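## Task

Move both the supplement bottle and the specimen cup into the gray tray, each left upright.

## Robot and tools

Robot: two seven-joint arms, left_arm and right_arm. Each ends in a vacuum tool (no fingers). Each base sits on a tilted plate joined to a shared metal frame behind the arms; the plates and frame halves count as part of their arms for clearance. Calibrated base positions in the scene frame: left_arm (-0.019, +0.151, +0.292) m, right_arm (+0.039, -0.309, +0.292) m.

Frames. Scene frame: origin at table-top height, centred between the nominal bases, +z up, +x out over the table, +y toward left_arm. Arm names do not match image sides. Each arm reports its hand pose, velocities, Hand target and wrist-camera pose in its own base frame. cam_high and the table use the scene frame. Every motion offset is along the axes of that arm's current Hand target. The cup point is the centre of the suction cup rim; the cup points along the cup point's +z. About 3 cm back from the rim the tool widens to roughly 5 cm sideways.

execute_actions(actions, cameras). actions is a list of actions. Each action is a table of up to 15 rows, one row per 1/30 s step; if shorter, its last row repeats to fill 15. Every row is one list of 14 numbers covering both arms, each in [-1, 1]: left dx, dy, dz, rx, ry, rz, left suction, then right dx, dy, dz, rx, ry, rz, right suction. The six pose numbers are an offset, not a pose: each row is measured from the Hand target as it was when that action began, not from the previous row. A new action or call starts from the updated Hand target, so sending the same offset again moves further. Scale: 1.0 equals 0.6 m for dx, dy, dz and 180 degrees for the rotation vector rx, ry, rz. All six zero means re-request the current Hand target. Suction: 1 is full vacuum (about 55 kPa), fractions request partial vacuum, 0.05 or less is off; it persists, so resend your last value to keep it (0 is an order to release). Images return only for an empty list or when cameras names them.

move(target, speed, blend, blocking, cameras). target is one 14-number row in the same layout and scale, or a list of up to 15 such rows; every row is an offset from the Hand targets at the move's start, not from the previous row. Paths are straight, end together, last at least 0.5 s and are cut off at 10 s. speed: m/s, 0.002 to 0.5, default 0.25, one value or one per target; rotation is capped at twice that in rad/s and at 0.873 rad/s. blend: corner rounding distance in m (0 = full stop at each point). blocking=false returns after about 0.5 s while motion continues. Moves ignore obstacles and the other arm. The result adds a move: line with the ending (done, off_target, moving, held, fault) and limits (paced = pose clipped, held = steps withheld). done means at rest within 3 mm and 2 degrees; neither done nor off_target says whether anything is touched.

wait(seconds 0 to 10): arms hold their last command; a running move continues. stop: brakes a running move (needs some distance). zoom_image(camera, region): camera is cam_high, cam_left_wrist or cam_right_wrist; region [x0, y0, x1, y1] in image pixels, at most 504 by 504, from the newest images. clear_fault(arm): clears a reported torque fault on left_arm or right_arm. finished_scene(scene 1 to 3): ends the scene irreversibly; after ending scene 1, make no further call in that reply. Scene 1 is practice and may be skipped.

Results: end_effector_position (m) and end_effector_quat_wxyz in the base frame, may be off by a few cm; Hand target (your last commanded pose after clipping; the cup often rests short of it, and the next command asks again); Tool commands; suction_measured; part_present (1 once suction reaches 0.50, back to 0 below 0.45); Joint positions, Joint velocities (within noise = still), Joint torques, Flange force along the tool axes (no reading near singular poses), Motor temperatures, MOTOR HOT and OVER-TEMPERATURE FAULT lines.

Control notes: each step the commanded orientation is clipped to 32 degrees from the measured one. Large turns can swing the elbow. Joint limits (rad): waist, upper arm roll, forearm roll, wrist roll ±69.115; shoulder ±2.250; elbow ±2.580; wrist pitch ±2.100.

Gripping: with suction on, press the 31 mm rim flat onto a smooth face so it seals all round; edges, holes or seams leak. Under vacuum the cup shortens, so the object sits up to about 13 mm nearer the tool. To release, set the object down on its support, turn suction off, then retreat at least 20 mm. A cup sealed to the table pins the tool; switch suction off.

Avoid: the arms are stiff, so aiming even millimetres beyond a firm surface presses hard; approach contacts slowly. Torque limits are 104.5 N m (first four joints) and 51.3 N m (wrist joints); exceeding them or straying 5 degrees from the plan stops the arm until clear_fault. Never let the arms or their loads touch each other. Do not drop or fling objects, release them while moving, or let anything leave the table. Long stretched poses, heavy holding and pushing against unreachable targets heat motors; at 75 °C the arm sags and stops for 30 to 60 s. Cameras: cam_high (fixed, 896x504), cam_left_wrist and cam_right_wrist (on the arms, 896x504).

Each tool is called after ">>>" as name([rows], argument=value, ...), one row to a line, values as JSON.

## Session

>>> execute_actions(actions=[])

>>> zoom_image(camera="cam_high", region=[280, 130, 530, 380])

Scene clock: 0.00 s.
left_arm: end_effector_position=(+0.5871, -0.1917, +0.3715) suction_measured=0.00 part_present=0 end_effector_quat_wxyz=(+0.056, +0.898, -0.006, +0.437) | right_arm: end_effector_position=(+0.8371, +0.2340, +0.2003) suction_measured=0.01 part_present=0 end_effector_quat_wxyz=(-0.118, +0.750, -0.520, +0.392)
Joint positions: left_arm=[1.237 0.927 -1.74 1.72 -1.565 -0.949 2.365] | right_arm=[-0.449 1.221 -0.097 0.49 3.977 -0.926 1.129]
Joint velocities: within noise
Joint torques (N m): no reading
Motor temperatures (°C): left_arm=[31 21 24 23 30 35 36] | right_arm=[24 19 27 25 29 31 37]
Flange force (N): no reading
Hand target: left_arm +0.5871, -0.1917, +0.3715; +0.056, +0.898, -0.006, +0.437 | right_arm +0.8371, +0.2341, +0.2003; -0.118, +0.750, -0.520, +0.392
Tool commands: left_gripper/suction=+0.0 right_gripper/suction=+0.0
camera_calibration:
cam_left_wrist: T_world_to_cam=[[0.636724, 0.0316943, 0.77044, -0.650348], [-0.078725, -0.991262, 0.10584, -0.12967], [0.767063, -0.128044, -0.628665, -0.127711], [0, 0, 0, 1]] pos_world=[0.501846, -0.124277, 0.434491]
cam_right_wrist: T_world_to_cam=[[0.167519, -0.857373, 0.486672, -0.0401902], [-0.694268, -0.453075, -0.559209, 0.853299], [0.699949, -0.244203, -0.671145, -0.278357], [0, 0, 0, 1]] pos_world=[0.793987, 0.284175, 0.309914]

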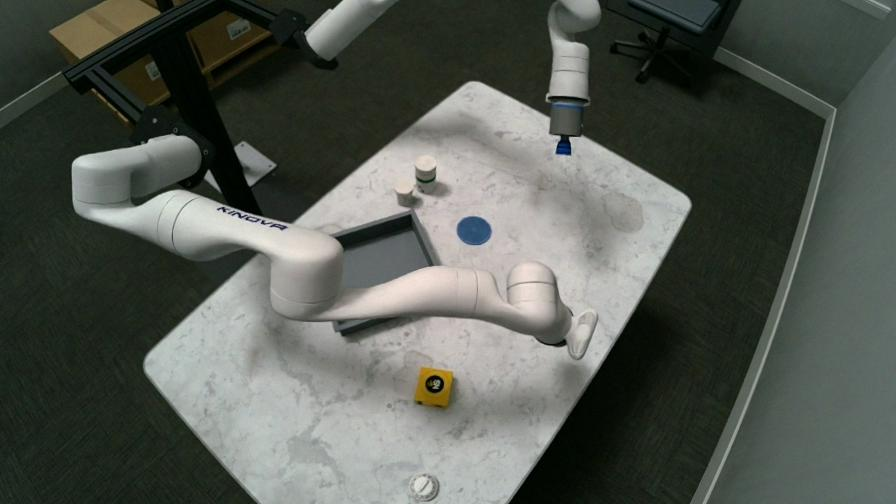

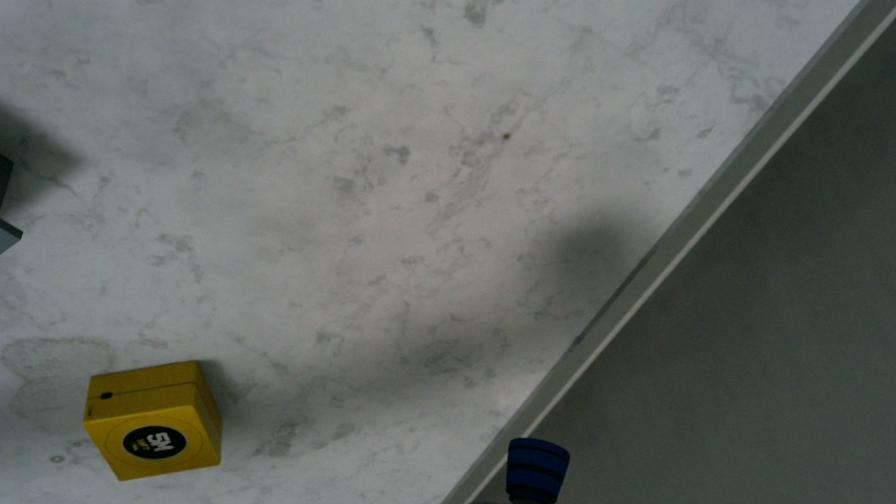

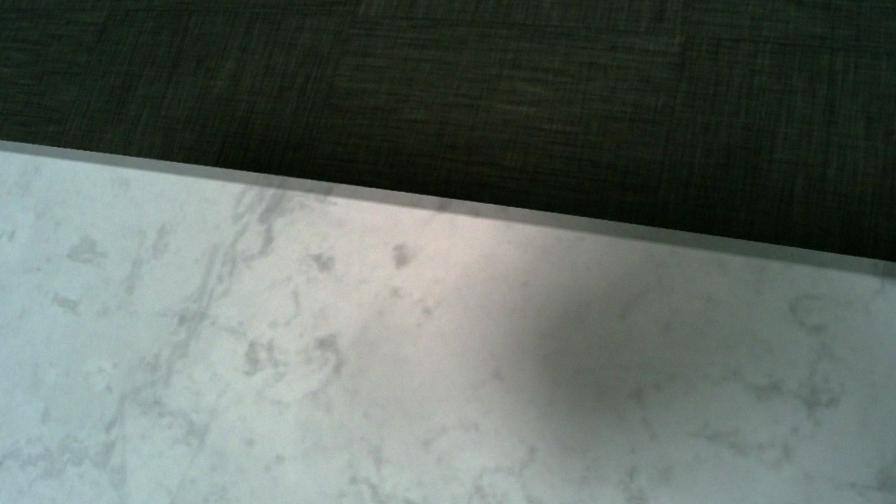

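Scaled by 2.016 from the camera's 896x504 image, which has a finer 1280x720 frame.

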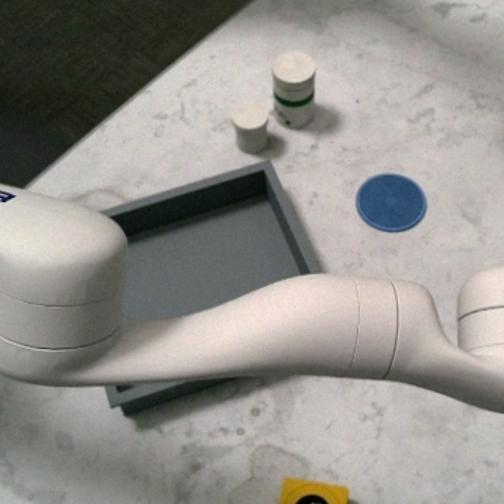

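>>> zoom_image(camera="cam_high", region=[370, 140, 470, 230])

Scaled by 5.040 from the camera's 896x504 image, which has a finer 1280x720 frame.

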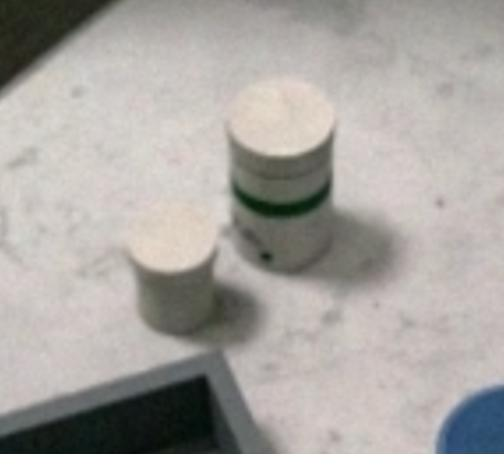

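>>> move(target=[0,0,0,0,0,0,0,-0.5778,0.7688,-0.1813,-0.0956,0.1106,0,0], cameras=["cam_high","cam_right_wrist"])

>>> zoom_image(camera="cam_high", region=[280, 130, 530, 380])

Scene clock: 10.47 s.
left_arm: end_effector_position=(+0.5871, -0.1917, +0.3715) suction_measured=0.00 part_present=0 end_effector_quat_wxyz=(+0.056, +0.898, -0.006, +0.437) | right_arm: end_effector_position=(+0.3899, +0.3624, -0.1579) suction_measured=0.01 part_present=0 end_effector_quat_wxyz=(+0.087, +0.680, -0.585, +0.433)
Joint positions: left_arm=[1.237 0.927 -1.74 1.72 -1.565 -0.949 2.365] | right_arm=[-1.162 1.596 -0.011 0.967 3.969 -1.27 0.009]
Joint torques (N m): left_arm=[13.21 -3.02 -1.8 -6.32 0.84 -0.75 0.11] | right_arm=[-14.61 -14.54 -4.66 -5.77 0.14 -0.05 0.2]
Flange force (N): left_arm=[-2.9 -5.0 0.0] | right_arm=[9.4 4.4 -0.3]
Hand target: left_arm +0.5871, -0.1917, +0.3715; +0.056, +0.898, -0.006, +0.437 | right_arm +0.3899, +0.3624, -0.1579; +0.087, +0.680, -0.585, +0.433
Off the commanded pose: left_arm 0.000 m, 0 deg | right_arm 0.000 m, 0 deg.
move: done
camera_calibration:
cam_right_wrist: T_world_to_cam=[[-0.0373228, -0.707197, 0.706031, 0.379136], [-0.879959, -0.311571, -0.358603, 0.453434], [0.473582, -0.634662, -0.610675, 0.0650325], [0, 0, 0, 1]] pos_world=[0.382355, 0.450675, -0.065365]
Images, in order (width x height): cam_high 896x504, cam_right_wrist 896x504.

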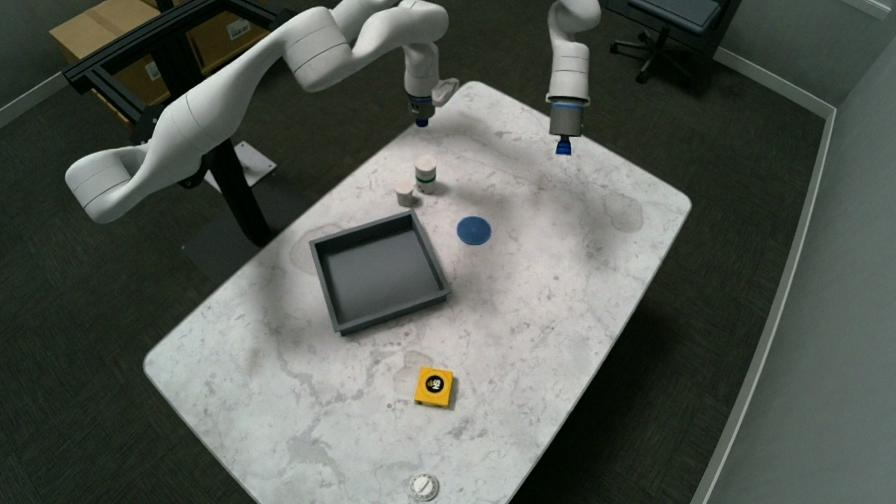

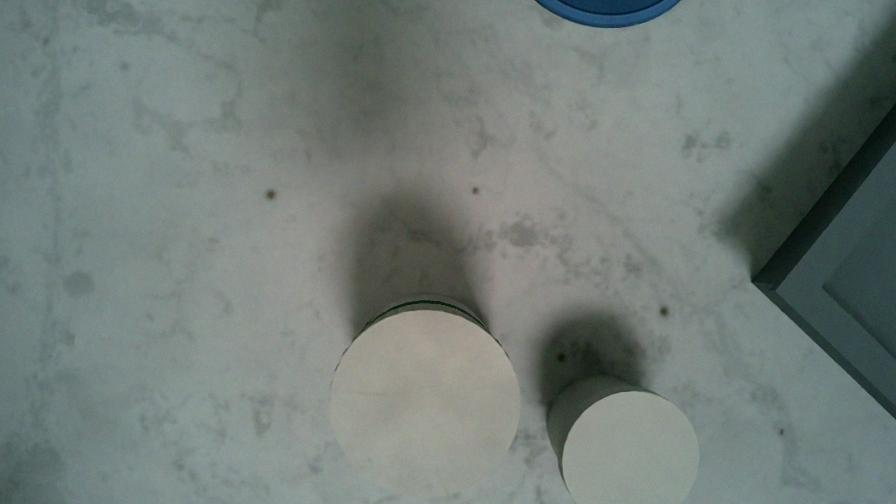

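Scaled by 2.016 from the camera's 896x504 image, which has a finer 1280x720 frame.

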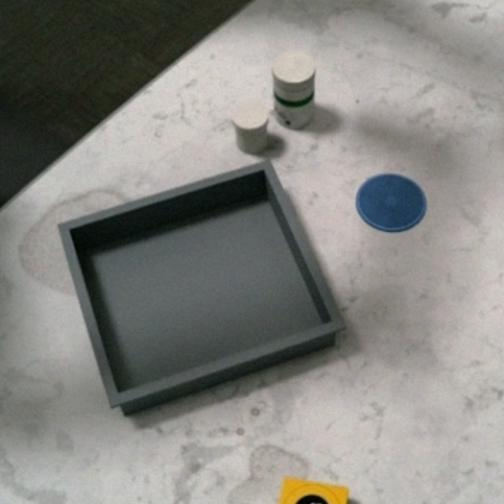

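>>> move([
  [0,0,0,0,0,0,0,-0.006,-0.016,0.175,0,0,0,1],
  [0,0,0,0,0,0,0,-0.006,-0.016,0.213,0,0,0,1],
], speed=[0.15,0.04], cameras=["cam_high","cam_right_wrist"])

>>> zoom_image(camera="cam_high", region=[370, 110, 490, 220])

Scene clock: 14.33 s.
left_arm: end_effector_position=(+0.5871, -0.1917, +0.3715) suction_measured=0.00 part_present=0 end_effector_quat_wxyz=(+0.056, +0.898, -0.006, +0.437) | right_arm: end_effector_position=(+0.4608, +0.2881, -0.2345) suction_measured=0.01 part_present=0 end_effector_quat_wxyz=(+0.087, +0.680, -0.585, +0.433)
Joint positions: left_arm=[1.237 0.927 -1.74 1.72 -1.565 -0.949 2.365] | right_arm=[-1.022 1.75 0.054 0.897 4.043 -1.12 0.023]
Joint torques (N m): left_arm=[13.16 -3.01 -1.77 -6.34 0.83 -0.75 0.08] | right_arm=[-15.07 -14.21 -4.44 -5.11 0.1 -0.01 0.26]
Flange force (N): left_arm=[-3.0 -4.9 -0.2] | right_arm=[10.1 4.8 -2.3]
Hand target: left_arm +0.5871, -0.1917, +0.3715; +0.056, +0.898, -0.006, +0.437 | right_arm +0.4608, +0.2880, -0.2345; +0.087, +0.680, -0.585, +0.433
Off the commanded pose: left_arm 0.000 m, 0 deg | right_arm 0.000 m, 0 deg.
move: done
camera_calibration:
cam_right_wrist: T_world_to_cam=[[-0.0373201, -0.7072, 0.706028, 0.383323], [-0.879917, -0.311627, -0.358656, 0.46522], [0.473659, -0.634631, -0.610647, -0.0626917], [0, 0, 0, 1]] pos_world=[0.453355, 0.376275, -0.142065]
Images, in order (width x height): cam_high 896x504, cam_right_wrist 896x504.

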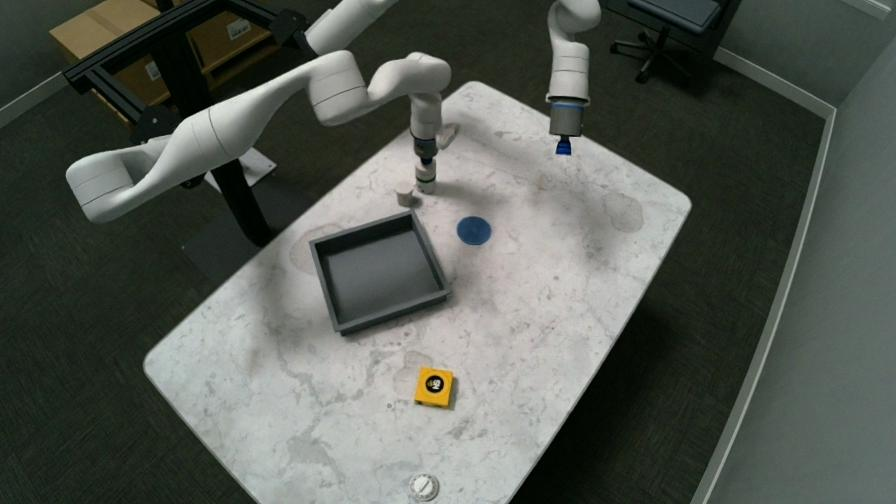

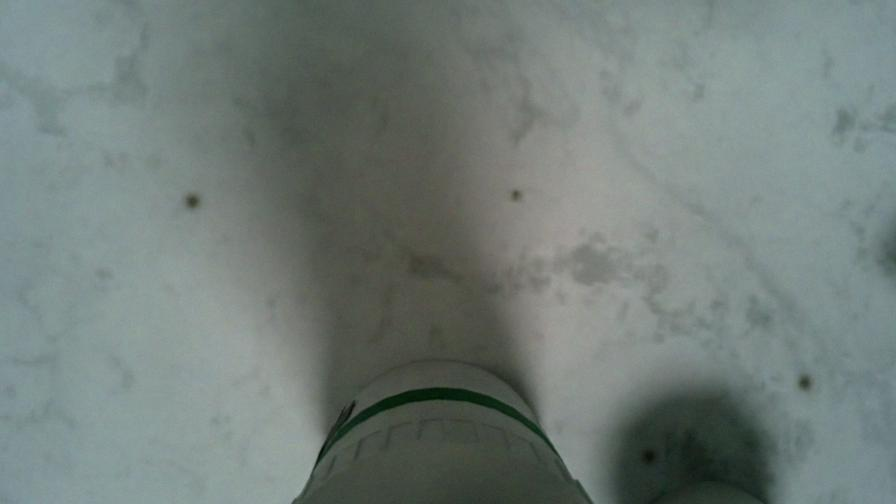

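Scaled by 4.200 from the camera's 896x504 image, which has a finer 1280x720 frame.

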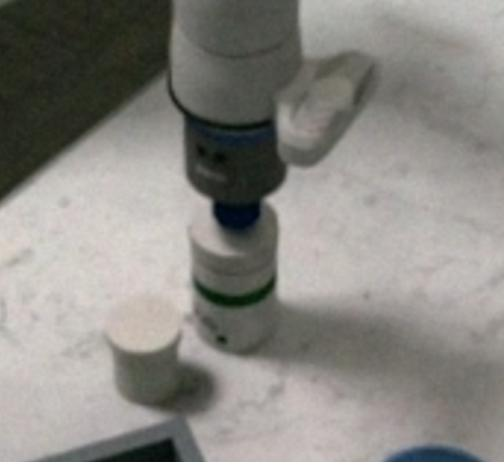

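>>> move(target=[0,0,0,0,0,0,0,0,0,0.01,0,0,0,1], speed=0.03)

>>> wait(seconds=0.3)

Scene clock: 15.60 s.
left_arm: end_effector_position=(+0.5871, -0.1917, +0.3715) suction_measured=0.00 part_present=0 end_effector_quat_wxyz=(+0.056, +0.898, -0.006, +0.437) | right_arm: end_effector_position=(+0.4637, +0.2843, -0.2382) suction_measured=0.01 part_present=0 end_effector_quat_wxyz=(+0.087, +0.680, -0.585, +0.433)
Joint positions: left_arm=[1.237 0.927 -1.74 1.72 -1.565 -0.949 2.365] | right_arm=[-1.015 1.758 0.058 0.892 4.046 -1.114 0.024]
Joint torques (N m): left_arm=[13.2 -3.04 -1.84 -6.33 0.85 -0.76 0.11] | right_arm=[-14.98 -14.13 -4.42 -5.08 0.12 -0.05 0.22]
Flange force (N): left_arm=[-3.0 -5.0 0.0] | right_arm=[10.2 4.8 -2.5]
Hand target: left_arm +0.5871, -0.1917, +0.3715; +0.056, +0.898, -0.006, +0.437 | right_arm +0.4637, +0.2843, -0.2382; +0.087, +0.680, -0.585, +0.433
Off the commanded pose: left_arm 0.000 m, 0 deg | right_arm 0.000 m, 0 deg.
move: done

Scene clock: 15.90 s.
left_arm: end_effector_position=(+0.5871, -0.1917, +0.3715) suction_measured=0.00 part_present=0 end_effector_quat_wxyz=(+0.056, +0.898, -0.006, +0.437) | right_arm: end_effector_position=(+0.4637, +0.2843, -0.2382) suction_measured=0.01 part_present=0 end_effector_quat_wxyz=(+0.087, +0.680, -0.585, +0.433)
Joint positions: left_arm=[1.237 0.927 -1.74 1.72 -1.565 -0.949 2.365] | right_arm=[-1.015 1.758 0.058 0.892 4.046 -1.114 0.024]
Joint torques (N m): left_arm=[13.15 -3.03 -1.83 -6.36 0.87 -0.74 0.1] | right_arm=[-15 -14.13 -4.41 -5.02 0.13 -0.07 0.21]
Flange force (N): left_arm=[-3.1 -4.9 -0.2] | right_arm=[9.9 4.7 -2.4]
Hand target: left_arm +0.5871, -0.1917, +0.3715; +0.056, +0.898, -0.006, +0.437 | right_arm +0.4637, +0.2843, -0.2382; +0.087, +0.680, -0.585, +0.433
Tool commands: left_gripper/suction=+0.0 right_gripper/suction=+1.0
Off the commanded pose: left_arm 0.000 m, 0 deg | right_arm 0.000 m, 0 deg.
wait: 0.30 s; at rest by 0.17 s

>>> move(target=[0,0,0,0,0,0,0,0,0,0.007,0,0,0,1], speed=0.03)

>>> move(target=[0,0,0,0,0,0,0,0,0,0.005,0,0,0,1], speed=0.03, cameras=["cam_high"])

>>> zoom_image(camera="cam_high", region=[370, 110, 490, 220])

Scene clock: 17.30 s.
left_arm: end_effector_position=(+0.5871, -0.1917, +0.3715) suction_measured=0.00 part_present=0 end_effector_quat_wxyz=(+0.056, +0.898, -0.006, +0.437) | right_arm: end_effector_position=(+0.4658, +0.2817, -0.2408) suction_measured=0.49 part_present=0 end_effector_quat_wxyz=(+0.087, +0.680, -0.585, +0.433)
Joint positions: left_arm=[1.237 0.927 -1.74 1.72 -1.565 -0.949 2.365] | right_arm=[-1.011 1.764 0.06 0.889 4.048 -1.11 0.024]
Joint torques (N m): left_arm=[13.17 -3.02 -1.81 -6.23 0.84 -0.74 0.09] | right_arm=[-15.39 -14.46 -4.59 -5.13 0.14 -0.07 0.24]
Flange force (N): left_arm=[-2.7 -4.8 0.0] | right_arm=[10.0 4.7 -1.6]
Hand target: left_arm +0.5871, -0.1917, +0.3715; +0.056, +0.898, -0.006, +0.437 | right_arm +0.4658, +0.2817, -0.2408; +0.087, +0.680, -0.585, +0.433
Off the commanded pose: left_arm 0.000 m, 0 deg | right_arm 0.000 m, 0 deg.
move: done

Scene clock: 18.00 s.
left_arm: end_effector_position=(+0.5871, -0.1917, +0.3715) suction_measured=0.00 part_present=0 end_effector_quat_wxyz=(+0.056, +0.898, -0.006, +0.437) | right_arm: end_effector_position=(+0.4672, +0.2798, -0.2426) suction_measured=1.00 part_present=1 end_effector_quat_wxyz=(+0.087, +0.680, -0.585, +0.433)
Joint positions: left_arm=[1.237 0.927 -1.74 1.72 -1.565 -0.949 2.365] | right_arm=[-1.007 1.768 0.061 0.886 4.05 -1.107 0.025]
Joint torques (N m): left_arm=[13.17 -3.05 -1.8 -6.31 0.85 -0.74 0.08] | right_arm=[-15.27 -14.41 -4.51 -5.1 0.12 -0.07 0.2]
Flange force (N): left_arm=[-2.9 -4.8 -0.1] | right_arm=[9.8 4.7 -1.8]
Hand target: left_arm +0.5871, -0.1917, +0.3715; +0.056, +0.898, -0.006, +0.437 | right_arm +0.4672, +0.2798, -0.2426; +0.087, +0.680, -0.585, +0.433
Off the commanded pose: left_arm 0.000 m, 0 deg | right_arm 0.000 m, 0 deg.
move: done
Images, in order (width x height): cam_high 896x504.

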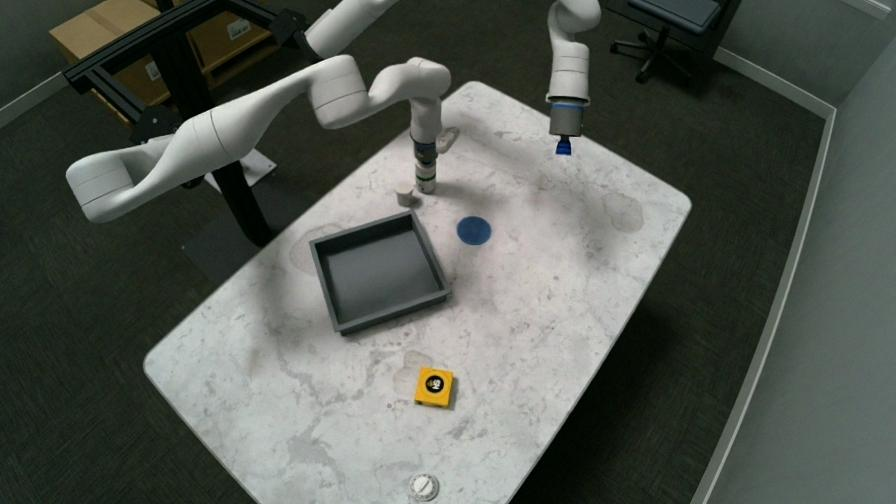

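Scaled by 4.200 from the camera's 896x504 image, which has a finer 1280x720 frame.

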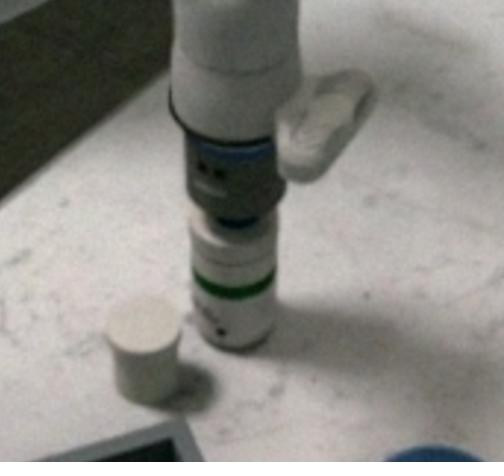

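>>> move([
  [0,0,0,0,0,0,0,0,0,-0.2,0,0,0,1],
  [0,0,0,0,0,0,0,0.617,-0.08,-0.2,0,0,0,1],
], blend=[0.03,0], cameras=["cam_high","cam_right_wrist"])

>>> zoom_image(camera="cam_high", region=[280, 130, 480, 350])

Scene clock: 23.17 s.
left_arm: end_effector_position=(+0.5871, -0.1917, +0.3715) suction_measured=0.00 part_present=0 end_effector_quat_wxyz=(+0.056, +0.898, -0.006, +0.437) | right_arm: end_effector_position=(+0.4285, +0.1024, +0.1049) suction_measured=0.98 part_present=1 end_effector_quat_wxyz=(+0.087, +0.680, -0.585, +0.433)
Joint positions: left_arm=[1.237 0.927 -1.74 1.72 -1.565 -0.949 2.365] | right_arm=[-0.945 0.828 0.187 2.022 4.272 -0.872 -0.093]
Joint torques (N m): left_arm=[13.2 -3.01 -1.82 -6.35 0.82 -0.76 0.11] | right_arm=[-11.34 -7.45 -5.33 -3.52 0.13 -0.08 0.25]
Flange force (N): left_arm=[-3.1 -5.1 0.0] | right_arm=[3.4 4.9 0.5]
Hand target: left_arm +0.5871, -0.1917, +0.3715; +0.056, +0.898, -0.006, +0.437 | right_arm +0.4285, +0.1024, +0.1050; +0.087, +0.680, -0.585, +0.433
Off the commanded pose: left_arm 0.000 m, 0 deg | right_arm 0.000 m, 0 deg.
move: done
camera_calibration:
cam_right_wrist: T_world_to_cam=[[-0.0372581, -0.707177, 0.706054, 0.011125], [-0.87992, -0.311677, -0.358606, 0.500637], [0.473659, -0.634632, -0.610647, 0.0421823], [0, 0, 0, 1]] pos_world=[0.420955, 0.190675, 0.197435]
Images, in order (width x height): cam_high 896x504, cam_right_wrist 896x504.

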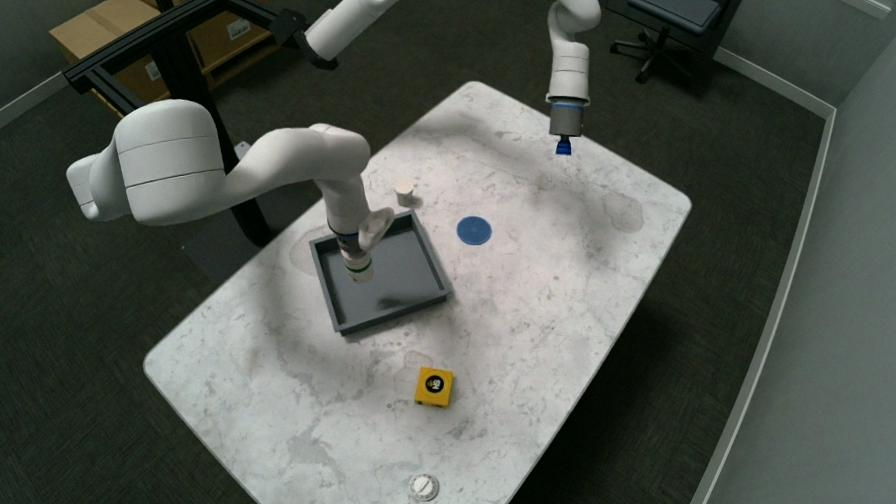

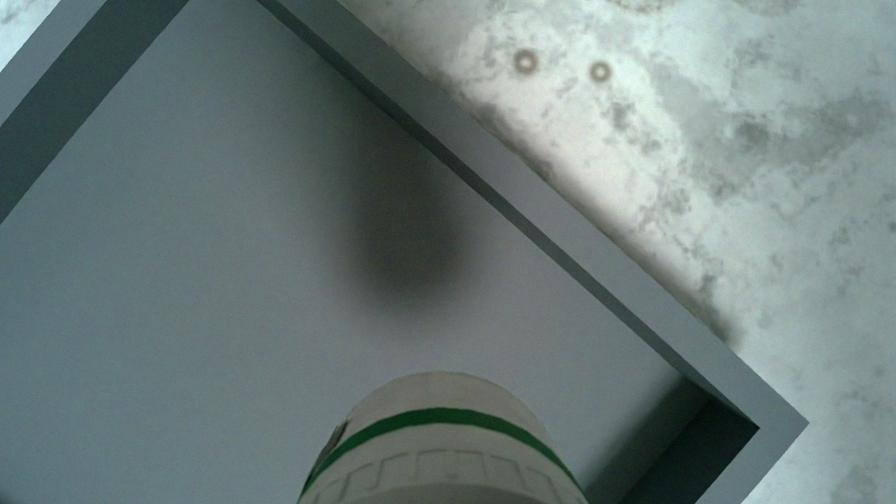

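Scaled by 2.291 from the camera's 896x504 image, which has a finer 1280x720 frame.

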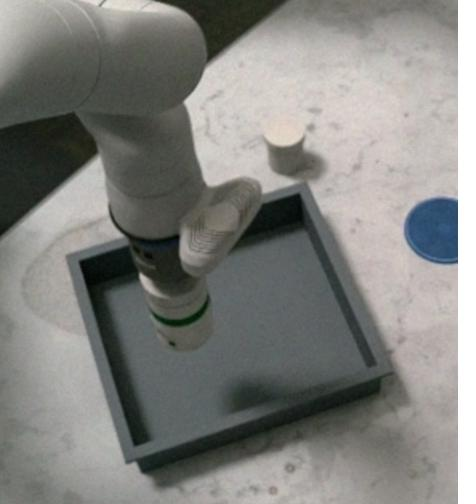

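>>> move(target=[0,0,0,0,0,0,0,0.02,0,0.195,0,0,0,1], speed=0.15)

>>> move(target=[0,0,0,0,0,0,0,0,0,0.007,0,0,0,1], speed=0.02, cameras=["cam_high"])

>>> zoom_image(camera="cam_high", region=[280, 180, 460, 350])

Scene clock: 26.83 s.
left_arm: end_effector_position=(+0.5871, -0.1917, +0.3715) suction_measured=0.00 part_present=0 end_effector_quat_wxyz=(+0.056, +0.898, -0.006, +0.437) | right_arm: end_effector_position=(+0.4848, +0.0207, +0.0419) suction_measured=0.99 part_present=1 end_effector_quat_wxyz=(+0.087, +0.680, -0.585, +0.433)
Joint positions: left_arm=[1.237 0.927 -1.74 1.72 -1.565 -0.949 2.365] | right_arm=[-0.778 1.01 0.299 2.011 4.594 -0.667 -0.303]
Joint torques (N m): left_arm=[13.18 -3 -1.79 -6.3 0.85 -0.75 0.11] | right_arm=[-12.03 -8.66 -4.64 -1.54 0.1 -0.05 0.22]
Flange force (N): left_arm=[-2.9 -4.9 -0.1] | right_arm=[3.3 4.1 -1.3]
Hand target: left_arm +0.5871, -0.1917, +0.3715; +0.056, +0.898, -0.006, +0.437 | right_arm +0.4848, +0.0207, +0.0419; +0.087, +0.680, -0.585, +0.433
Off the commanded pose: left_arm 0.000 m, 0 deg | right_arm 0.000 m, 0 deg.
move: done

Scene clock: 27.53 s.
left_arm: end_effector_position=(+0.5871, -0.1917, +0.3715) suction_measured=0.00 part_present=0 end_effector_quat_wxyz=(+0.056, +0.898, -0.006, +0.437) | right_arm: end_effector_position=(+0.4869, +0.0181, +0.0394) suction_measured=0.99 part_present=1 end_effector_quat_wxyz=(+0.087, +0.680, -0.585, +0.433)
Joint positions: left_arm=[1.237 0.927 -1.74 1.72 -1.565 -0.949 2.365] | right_arm=[-0.772 1.017 0.302 2.008 4.605 -0.662 -0.311]
Joint torques (N m): left_arm=[13.17 -3.01 -1.79 -6.34 0.86 -0.75 0.08] | right_arm=[-12.07 -8.83 -4.6 -1.52 0.12 -0.05 0.17]
Flange force (N): left_arm=[-2.9 -4.9 -0.2] | right_arm=[3.0 3.9 -1.3]
Hand target: left_arm +0.5871, -0.1917, +0.3715; +0.056, +0.898, -0.006, +0.437 | right_arm +0.4869, +0.0181, +0.0393; +0.087, +0.680, -0.585, +0.433
Off the commanded pose: left_arm 0.000 m, 0 deg | right_arm 0.000 m, 0 deg.
move: done
Images, in order (width x height): cam_high 896x504.

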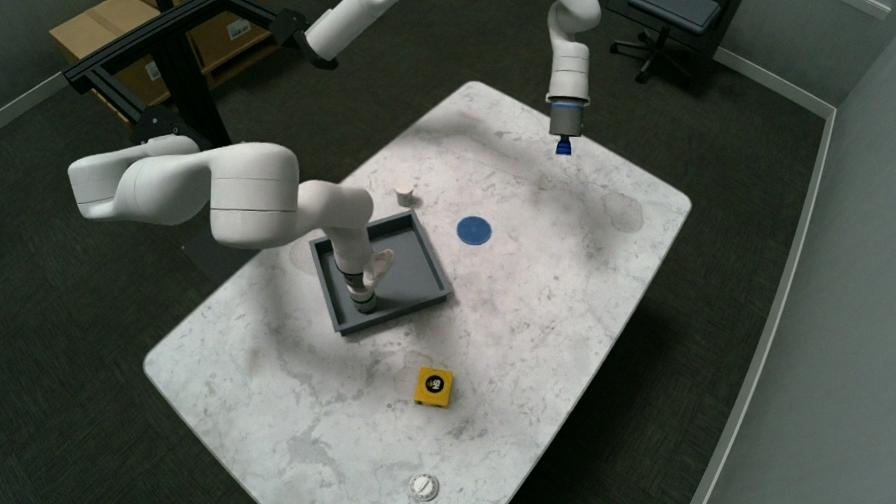

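Scaled by 2.800 from the camera's 896x504 image, which has a finer 1280x720 frame.

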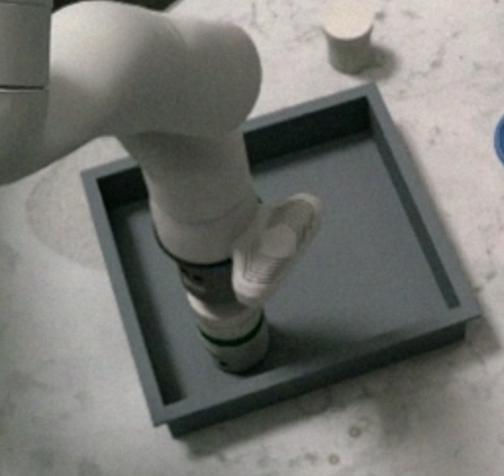

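>>> move(target=[0,0,0,0,0,0,0,0,0,0.007,0,0,0,1], speed=0.02)

>>> move(target=[0,0,0,0,0,0,0,0,0,0.004,0,0,0,1], speed=0.02)

Scene clock: 29.13 s.
left_arm: end_effector_position=(+0.5871, -0.1917, +0.3715) suction_measured=0.00 part_present=0 end_effector_quat_wxyz=(+0.056, +0.898, -0.006, +0.437) | right_arm: end_effector_position=(+0.4889, +0.0154, +0.0368) suction_measured=0.96 part_present=1 end_effector_quat_wxyz=(+0.087, +0.680, -0.585, +0.433)
Joint positions: left_arm=[1.237 0.927 -1.74 1.72 -1.565 -0.949 2.365] | right_arm=[-0.765 1.025 0.305 2.004 4.616 -0.657 -0.319]
Joint torques (N m): left_arm=[13.22 -3.01 -1.79 -6.33 0.85 -0.78 0.09] | right_arm=[-12.02 -8.81 -4.61 -1.42 0.16 -0.09 0.21]
Flange force (N): left_arm=[-2.9 -5.0 -0.1] | right_arm=[3.0 3.8 -1.5]
Hand target: left_arm +0.5871, -0.1917, +0.3715; +0.056, +0.898, -0.006, +0.437 | right_arm +0.4889, +0.0154, +0.0368; +0.087, +0.680, -0.585, +0.433
Off the commanded pose: left_arm 0.000 m, 0 deg | right_arm 0.000 m, 0 deg.
move: done

Scene clock: 29.83 s.
left_arm: end_effector_position=(+0.5871, -0.1917, +0.3715) suction_measured=0.00 part_present=0 end_effector_quat_wxyz=(+0.056, +0.898, -0.006, +0.437) | right_arm: end_effector_position=(+0.4901, +0.0141, +0.0354) suction_measured=0.96 part_present=1 end_effector_quat_wxyz=(+0.087, +0.680, -0.585, +0.433)
Joint positions: left_arm=[1.237 0.927 -1.74 1.72 -1.565 -0.949 2.365] | right_arm=[-0.762 1.029 0.307 2.002 4.623 -0.654 -0.323]
Joint torques (N m): left_arm=[13.2 -3.05 -1.82 -6.31 0.86 -0.72 0.09] | right_arm=[7.78 7.67 5.08 -4.94 1.57 1.54 0.23]
Flange force (N): left_arm=[-2.8 -4.9 0.0] | right_arm=[10.1 10.6 -76.2]
Hand target: left_arm +0.5871, -0.1917, +0.3715; +0.056, +0.898, -0.006, +0.437 | right_arm +0.4901, +0.0139, +0.0353; +0.087, +0.680, -0.585, +0.433
Off the commanded pose: left_arm 0.000 m, 0 deg | right_arm 0.000 m, 0 deg.
move: done

>>> move(target=[0,0,0,0,0,0,0,0,0,-0.002,0,0,0,0], speed=0.03)

>>> wait(seconds=0.5)

>>> move([
  [0,0,0,0,0,0,0,0,0,-0.16,0,0,0,0],
  [0,0,0,0,0,0,0,-0.513,0.119,-0.16,0,0,0,0],
], blend=[0.03,0], cameras=["cam_high","cam_right_wrist"])

>>> zoom_image(camera="cam_high", region=[280, 180, 460, 350])

Scene clock: 32.37 s.
left_arm: end_effector_position=(+0.5871, -0.1917, +0.3715) suction_measured=0.00 part_present=0 end_effector_quat_wxyz=(+0.056, +0.898, -0.006, +0.437) | right_arm: end_effector_position=(+0.4895, +0.0146, +0.0360) suction_measured=0.01 part_present=0 end_effector_quat_wxyz=(+0.087, +0.680, -0.585, +0.433)
Joint positions: left_arm=[1.237 0.927 -1.74 1.72 -1.565 -0.949 2.365] | right_arm=[-0.763 1.027 0.306 2.003 4.62 -0.656 -0.321]
Joint torques (N m): left_arm=[13.18 -3.01 -1.87 -6.28 0.86 -0.8 0.13] | right_arm=[1.39 2.35 1.96 -3.23 0.95 0.95 0.26]
Flange force (N): left_arm=[-2.9 -5.0 0.1] | right_arm=[7.2 7.6 -51.0]
Hand target: left_arm +0.5871, -0.1917, +0.3715; +0.056, +0.898, -0.006, +0.437 | right_arm +0.4895, +0.0147, +0.0361; +0.087, +0.680, -0.585, +0.433
Off the commanded pose: left_arm 0.000 m, 0 deg | right_arm 0.000 m, 0 deg.
move: done

Scene clock: 32.87 s.
left_arm: end_effector_position=(+0.5871, -0.1917, +0.3715) suction_measured=0.00 part_present=0 end_effector_quat_wxyz=(+0.056, +0.898, -0.006, +0.437) | right_arm: end_effector_position=(+0.4895, +0.0147, +0.0361) suction_measured=0.01 part_present=0 end_effector_quat_wxyz=(+0.087, +0.680, -0.585, +0.433)
Joint positions: left_arm=[1.237 0.927 -1.74 1.72 -1.565 -0.949 2.365] | right_arm=[-0.764 1.027 0.306 2.003 4.62 -0.656 -0.321]
Joint torques (N m): left_arm=[13.16 -3.05 -1.77 -6.38 0.87 -0.75 0.13] | right_arm=[0.9 2.04 1.66 -3.3 0.91 0.95 0.23]
Flange force (N): left_arm=[-3.2 -5.0 -0.3] | right_arm=[7.5 7.7 -49.5]
Hand target: left_arm +0.5871, -0.1917, +0.3715; +0.056, +0.898, -0.006, +0.437 | right_arm +0.4895, +0.0147, +0.0361; +0.087, +0.680, -0.585, +0.433
Tool commands: left_gripper/suction=+0.0 right_gripper/suction=+0.0
Off the commanded pose: left_arm 0.000 m, 0 deg | right_arm 0.000 m, 0 deg.
wait: 0.50 s; at rest by 0.17 s

Scene clock: 35.10 s.
left_arm: end_effector_position=(+0.5871, -0.1917, +0.3715) suction_measured=0.00 part_present=0 end_effector_quat_wxyz=(+0.056, +0.898, -0.006, +0.437) | right_arm: end_effector_position=(+0.3988, +0.2750, -0.1458) suction_measured=0.01 part_present=0 end_effector_quat_wxyz=(+0.087, +0.680, -0.585, +0.433)
Joint positions: left_arm=[1.237 0.927 -1.74 1.72 -1.565 -0.949 2.365] | right_arm=[-1.102 1.486 0.029 1.333 4.076 -1.057 -0.162]
Joint torques (N m): left_arm=[13.12 -3.03 -1.77 -6.29 0.88 -0.74 0.14] | right_arm=[-13.97 -12.8 -5.48 -4.72 0.13 -0.07 0.24]
Flange force (N): left_arm=[-2.9 -4.9 -0.3] | right_arm=[7.0 3.3 -0.8]
Hand target: left_arm +0.5871, -0.1917, +0.3715; +0.056, +0.898, -0.006, +0.437 | right_arm +0.3988, +0.2750, -0.1458; +0.087, +0.680, -0.585, +0.433
Off the commanded pose: left_arm 0.000 m, 0 deg | right_arm 0.000 m, 0 deg.
move: done
camera_calibration:
cam_right_wrist: T_world_to_cam=[[-0.0373201, -0.7072, 0.706028, 0.30912], [-0.879917, -0.311627, -0.358656, 0.438463], [0.473659, -0.634631, -0.610647, 0.0126504], [0, 0, 0, 1]] pos_world=[0.391355, 0.363275, -0.053265]
Images, in order (width x height): cam_high 896x504, cam_right_wrist 896x504.

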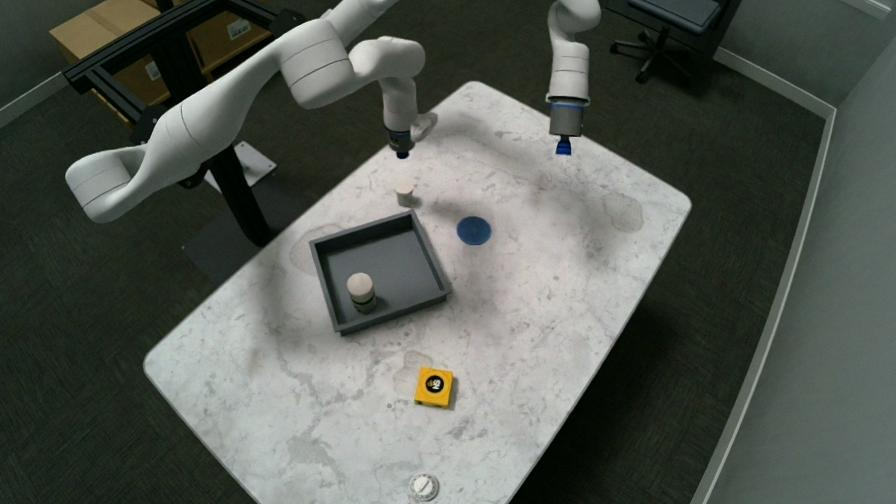

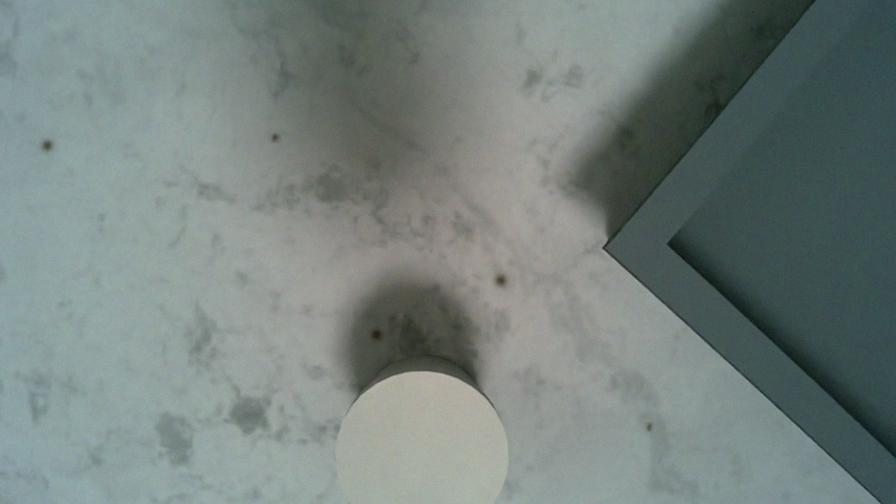

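Scaled by 2.800 from the camera's 896x504 image, which has a finer 1280x720 frame.

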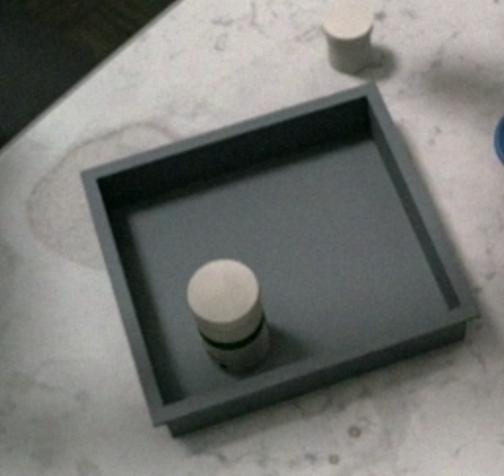

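>>> move([
  [0,0,0,0,0,0,0,-0.007,0.009,0.16,0,0,0,1],
  [0,0,0,0,0,0,0,-0.007,0.009,0.208,0,0,0,1],
], speed=[0.15,0.05])

>>> move(target=[0,0,0,0,0,0,0,0,0,0.006,0,0,0,1], speed=0.03, cameras=["cam_high"])

>>> zoom_image(camera="cam_high", region=[360, 130, 460, 230])

Scene clock: 38.60 s.
left_arm: end_effector_position=(+0.5871, -0.1917, +0.3715) suction_measured=0.00 part_present=0 end_effector_quat_wxyz=(+0.056, +0.898, -0.006, +0.437) | right_arm: end_effector_position=(+0.4552, +0.1984, -0.2269) suction_measured=0.30 part_present=0 end_effector_quat_wxyz=(+0.087, +0.680, -0.585, +0.433)
Joint positions: left_arm=[1.237 0.927 -1.74 1.72 -1.565 -0.949 2.365] | right_arm=[-0.979 1.665 0.116 1.259 4.18 -0.901 -0.202]
Joint torques (N m): left_arm=[13.2 -3.01 -1.83 -6.34 0.83 -0.74 0.11] | right_arm=[-14.38 -12.96 -5.26 -3.98 0.11 -0.04 0.23]
Flange force (N): left_arm=[-3.0 -5.1 0.0] | right_arm=[7.5 3.5 -1.7]
Hand target: left_arm +0.5871, -0.1917, +0.3715; +0.056, +0.898, -0.006, +0.437 | right_arm +0.4552, +0.1984, -0.2269; +0.087, +0.680, -0.585, +0.433
Off the commanded pose: left_arm 0.000 m, 0 deg | right_arm 0.000 m, 0 deg.
move: done

Scene clock: 39.30 s.
left_arm: end_effector_position=(+0.5871, -0.1917, +0.3715) suction_measured=0.00 part_present=0 end_effector_quat_wxyz=(+0.056, +0.898, -0.006, +0.437) | right_arm: end_effector_position=(+0.4570, +0.1962, -0.2291) suction_measured=0.99 part_present=1 end_effector_quat_wxyz=(+0.087, +0.680, -0.585, +0.433)
Joint positions: left_arm=[1.237 0.927 -1.74 1.72 -1.565 -0.949 2.365] | right_arm=[-0.975 1.67 0.119 1.255 4.183 -0.897 -0.202]
Joint torques (N m): left_arm=[13.17 -3.02 -1.82 -6.32 0.85 -0.75 0.09] | right_arm=[-14.33 -13 -5.24 -3.88 0.14 -0.06 0.3]
Flange force (N): left_arm=[-2.9 -4.9 -0.1] | right_arm=[7.2 3.6 -1.7]
Hand target: left_arm +0.5871, -0.1917, +0.3715; +0.056, +0.898, -0.006, +0.437 | right_arm +0.4570, +0.1962, -0.2291; +0.087, +0.680, -0.585, +0.433
Off the commanded pose: left_arm 0.000 m, 0 deg | right_arm 0.000 m, 0 deg.
move: done
Images, in order (width x height): cam_high 896x504.

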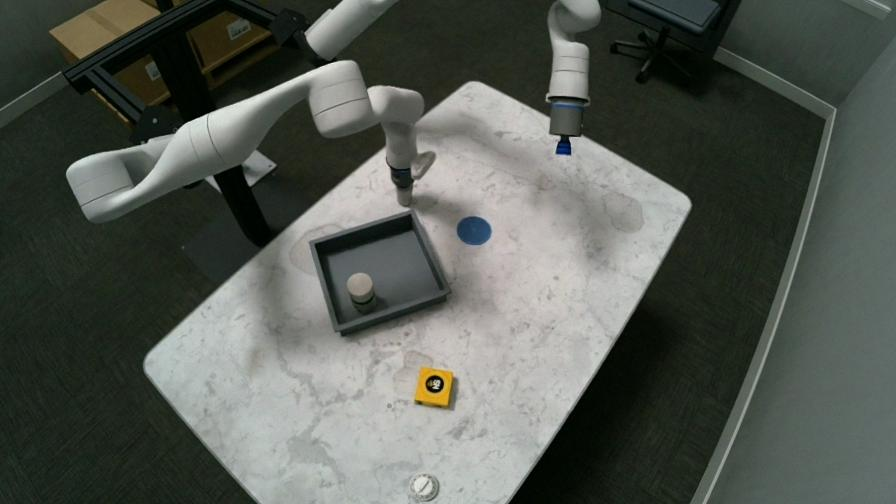

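Scaled by 5.040 from the camera's 896x504 image, which has a finer 1280x720 frame.

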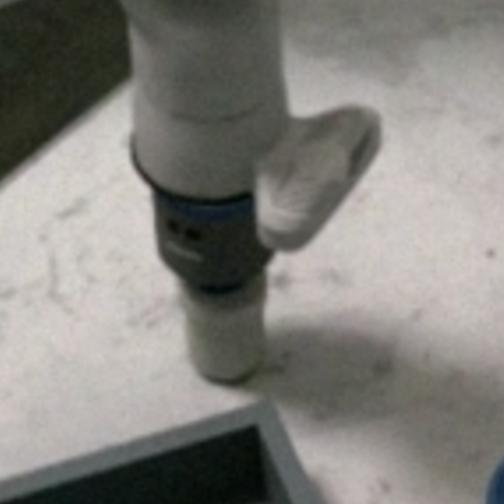

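>>> move([
  [0,0,0,0,0,0,0,0,0,-0.165,0,0,0,1],
  [0,0,0,0,0,0,0,0.285,-0.084,-0.165,0,0,0,1],
], blend=[0.025,0], cameras=["cam_high","cam_right_wrist"])

>>> zoom_image(camera="cam_high", region=[280, 150, 480, 350])

Scene clock: 42.57 s.
left_arm: end_effector_position=(+0.5871, -0.1917, +0.3715) suction_measured=0.00 part_present=0 end_effector_quat_wxyz=(+0.056, +0.898, -0.006, +0.437) | right_arm: end_effector_position=(+0.4424, +0.1500, -0.0310) suction_measured=0.99 part_present=1 end_effector_quat_wxyz=(+0.087, +0.680, -0.585, +0.433)
Joint positions: left_arm=[1.237 0.927 -1.74 1.72 -1.565 -0.949 2.365] | right_arm=[-0.98 1.189 0.168 1.788 4.265 -0.826 -0.234]
Joint torques (N m): left_arm=[13.19 -3 -1.77 -6.32 0.82 -0.77 0.11] | right_arm=[-13.19 -10.13 -5.26 -3.32 0.18 -0.06 0.21]
Flange force (N): left_arm=[-3.0 -5.0 -0.1] | right_arm=[4.5 3.8 -0.5]
Hand target: left_arm +0.5871, -0.1917, +0.3715; +0.056, +0.898, -0.006, +0.437 | right_arm +0.4424, +0.1500, -0.0310; +0.087, +0.680, -0.585, +0.433
Off the commanded pose: left_arm 0.000 m, 0 deg | right_arm 0.000 m, 0 deg.
move: done
camera_calibration:
cam_right_wrist: T_world_to_cam=[[-0.0373228, -0.707197, 0.706031, 0.141366], [-0.879959, -0.311571, -0.358603, 0.479013], [0.473582, -0.634662, -0.610675, -0.0172464], [0, 0, 0, 1]] pos_world=[0.434955, 0.238275, 0.061435]
Images, in order (width x height): cam_high 896x504, cam_right_wrist 896x504.

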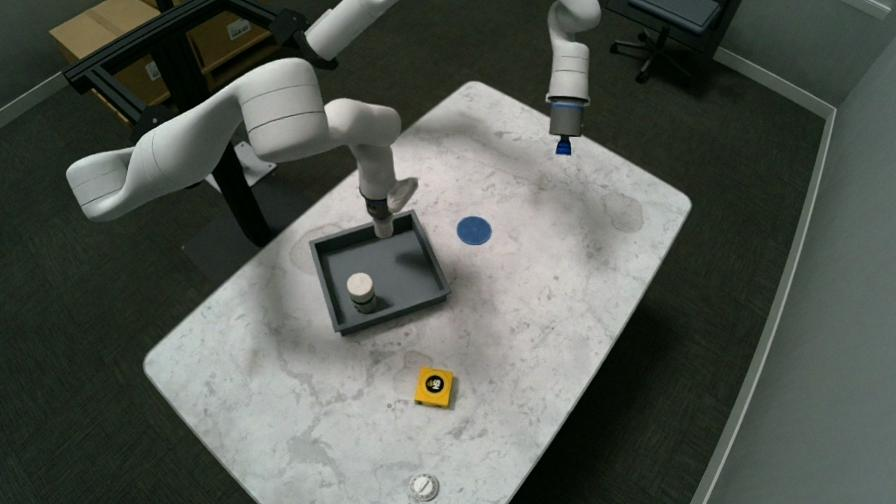

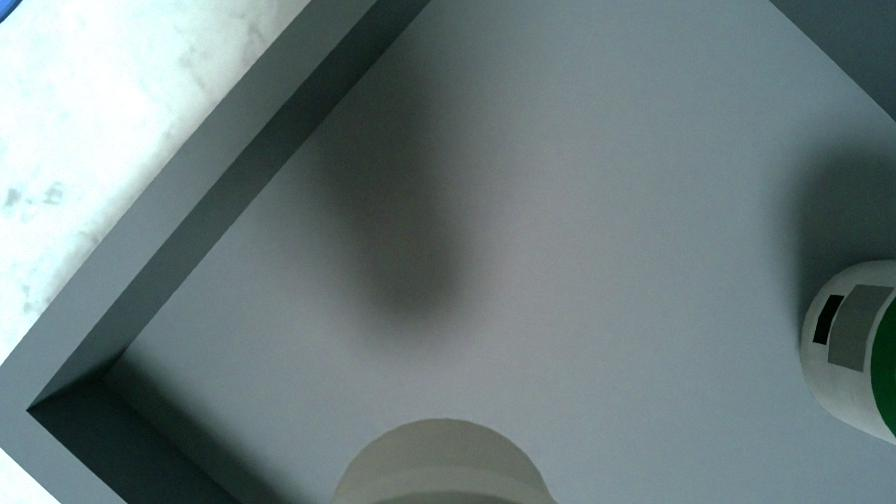

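Scaled by 2.520 from the camera's 896x504 image, which has a finer 1280x720 frame.

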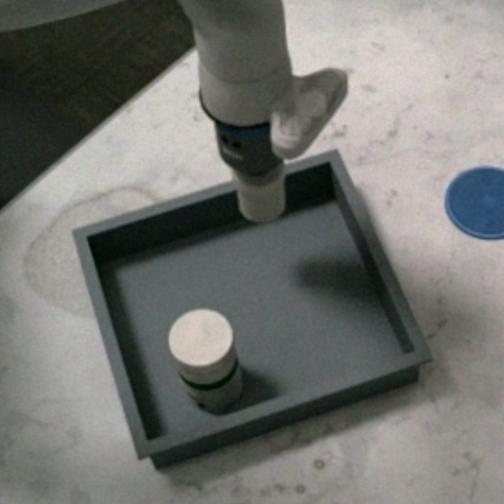

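>>> move(target=[0,0,0,0,0,0,0,0,0,0.165,0,0,0,1], speed=0.12)

>>> move(target=[0,0,0,0,0,0,0,0,0,0.004,0,0,0,1], speed=0.02)

>>> move(target=[0,0,0,0,0,0,0,0,0,0.004,0,0,0,1], speed=0.02)

Scene clock: 45.23 s.
left_arm: end_effector_position=(+0.5871, -0.1917, +0.3715) suction_measured=0.00 part_present=0 end_effector_quat_wxyz=(+0.056, +0.898, -0.006, +0.437) | right_arm: end_effector_position=(+0.4907, +0.0881, -0.0914) suction_measured=0.99 part_present=1 end_effector_quat_wxyz=(+0.087, +0.680, -0.585, +0.433)
Joint positions: left_arm=[1.237 0.927 -1.74 1.72 -1.565 -0.949 2.365] | right_arm=[-0.87 1.349 0.259 1.724 4.429 -0.684 -0.333]
Joint torques (N m): left_arm=[13.13 -3.01 -1.79 -6.29 0.85 -0.75 0.1] | right_arm=[-13.71 -10.44 -4.97 -2.43 0.09 -0.01 0.2]
Flange force (N): left_arm=[-2.9 -4.8 -0.2] | right_arm=[5.5 4.0 -1.6]
Hand target: left_arm +0.5871, -0.1917, +0.3715; +0.056, +0.898, -0.006, +0.437 | right_arm +0.4907, +0.0881, -0.0914; +0.087, +0.680, -0.585, +0.433
Off the commanded pose: left_arm 0.000 m, 0 deg | right_arm 0.000 m, 0 deg.
move: done

Scene clock: 45.93 s.
left_arm: end_effector_position=(+0.5871, -0.1917, +0.3715) suction_measured=0.00 part_present=0 end_effector_quat_wxyz=(+0.056, +0.898, -0.006, +0.437) | right_arm: end_effector_position=(+0.4919, +0.0866, -0.0928) suction_measured=0.99 part_present=1 end_effector_quat_wxyz=(+0.087, +0.680, -0.585, +0.433)
Joint positions: left_arm=[1.237 0.927 -1.74 1.72 -1.565 -0.949 2.365] | right_arm=[-0.867 1.353 0.261 1.721 4.432 -0.681 -0.335]
Joint torques (N m): left_arm=[13.19 -3.04 -1.78 -6.32 0.84 -0.77 0.12] | right_arm=[-13.63 -10.54 -4.84 -2.34 0.1 -0.09 0.23]
Flange force (N): left_arm=[-3.0 -5.0 -0.1] | right_arm=[5.2 4.2 -1.5]
Hand target: left_arm +0.5871, -0.1917, +0.3715; +0.056, +0.898, -0.006, +0.437 | right_arm +0.4919, +0.0866, -0.0928; +0.087, +0.680, -0.585, +0.433
Off the commanded pose: left_arm 0.000 m, 0 deg | right_arm 0.000 m, 0 deg.
move: done

Scene clock: 46.63 s.
left_arm: end_effector_position=(+0.5871, -0.1917, +0.3715) suction_measured=0.00 part_present=0 end_effector_quat_wxyz=(+0.056, +0.898, -0.006, +0.437) | right_arm: end_effector_position=(+0.4930, +0.0852, -0.0943) suction_measured=0.96 part_present=1 end_effector_quat_wxyz=(+0.087, +0.680, -0.585, +0.433)
Joint positions: left_arm=[1.237 0.927 -1.74 1.72 -1.565 -0.949 2.365] | right_arm=[-0.864 1.356 0.263 1.719 4.436 -0.678 -0.337]
Joint torques (N m): left_arm=[13.18 -3.06 -1.85 -6.35 0.83 -0.74 0.12] | right_arm=[-3.6 -2.15 0.32 -4.03 1.13 1.03 0.25]
Flange force (N): left_arm=[-3.1 -5.0 0.0] | right_arm=[10.2 8.9 -36.5]
Hand target: left_arm +0.5871, -0.1917, +0.3715; +0.056, +0.898, -0.006, +0.437 | right_arm +0.4930, +0.0851, -0.0943; +0.087, +0.680, -0.585, +0.433
Off the commanded pose: left_arm 0.000 m, 0 deg | right_arm 0.000 m, 0 deg.
move: done


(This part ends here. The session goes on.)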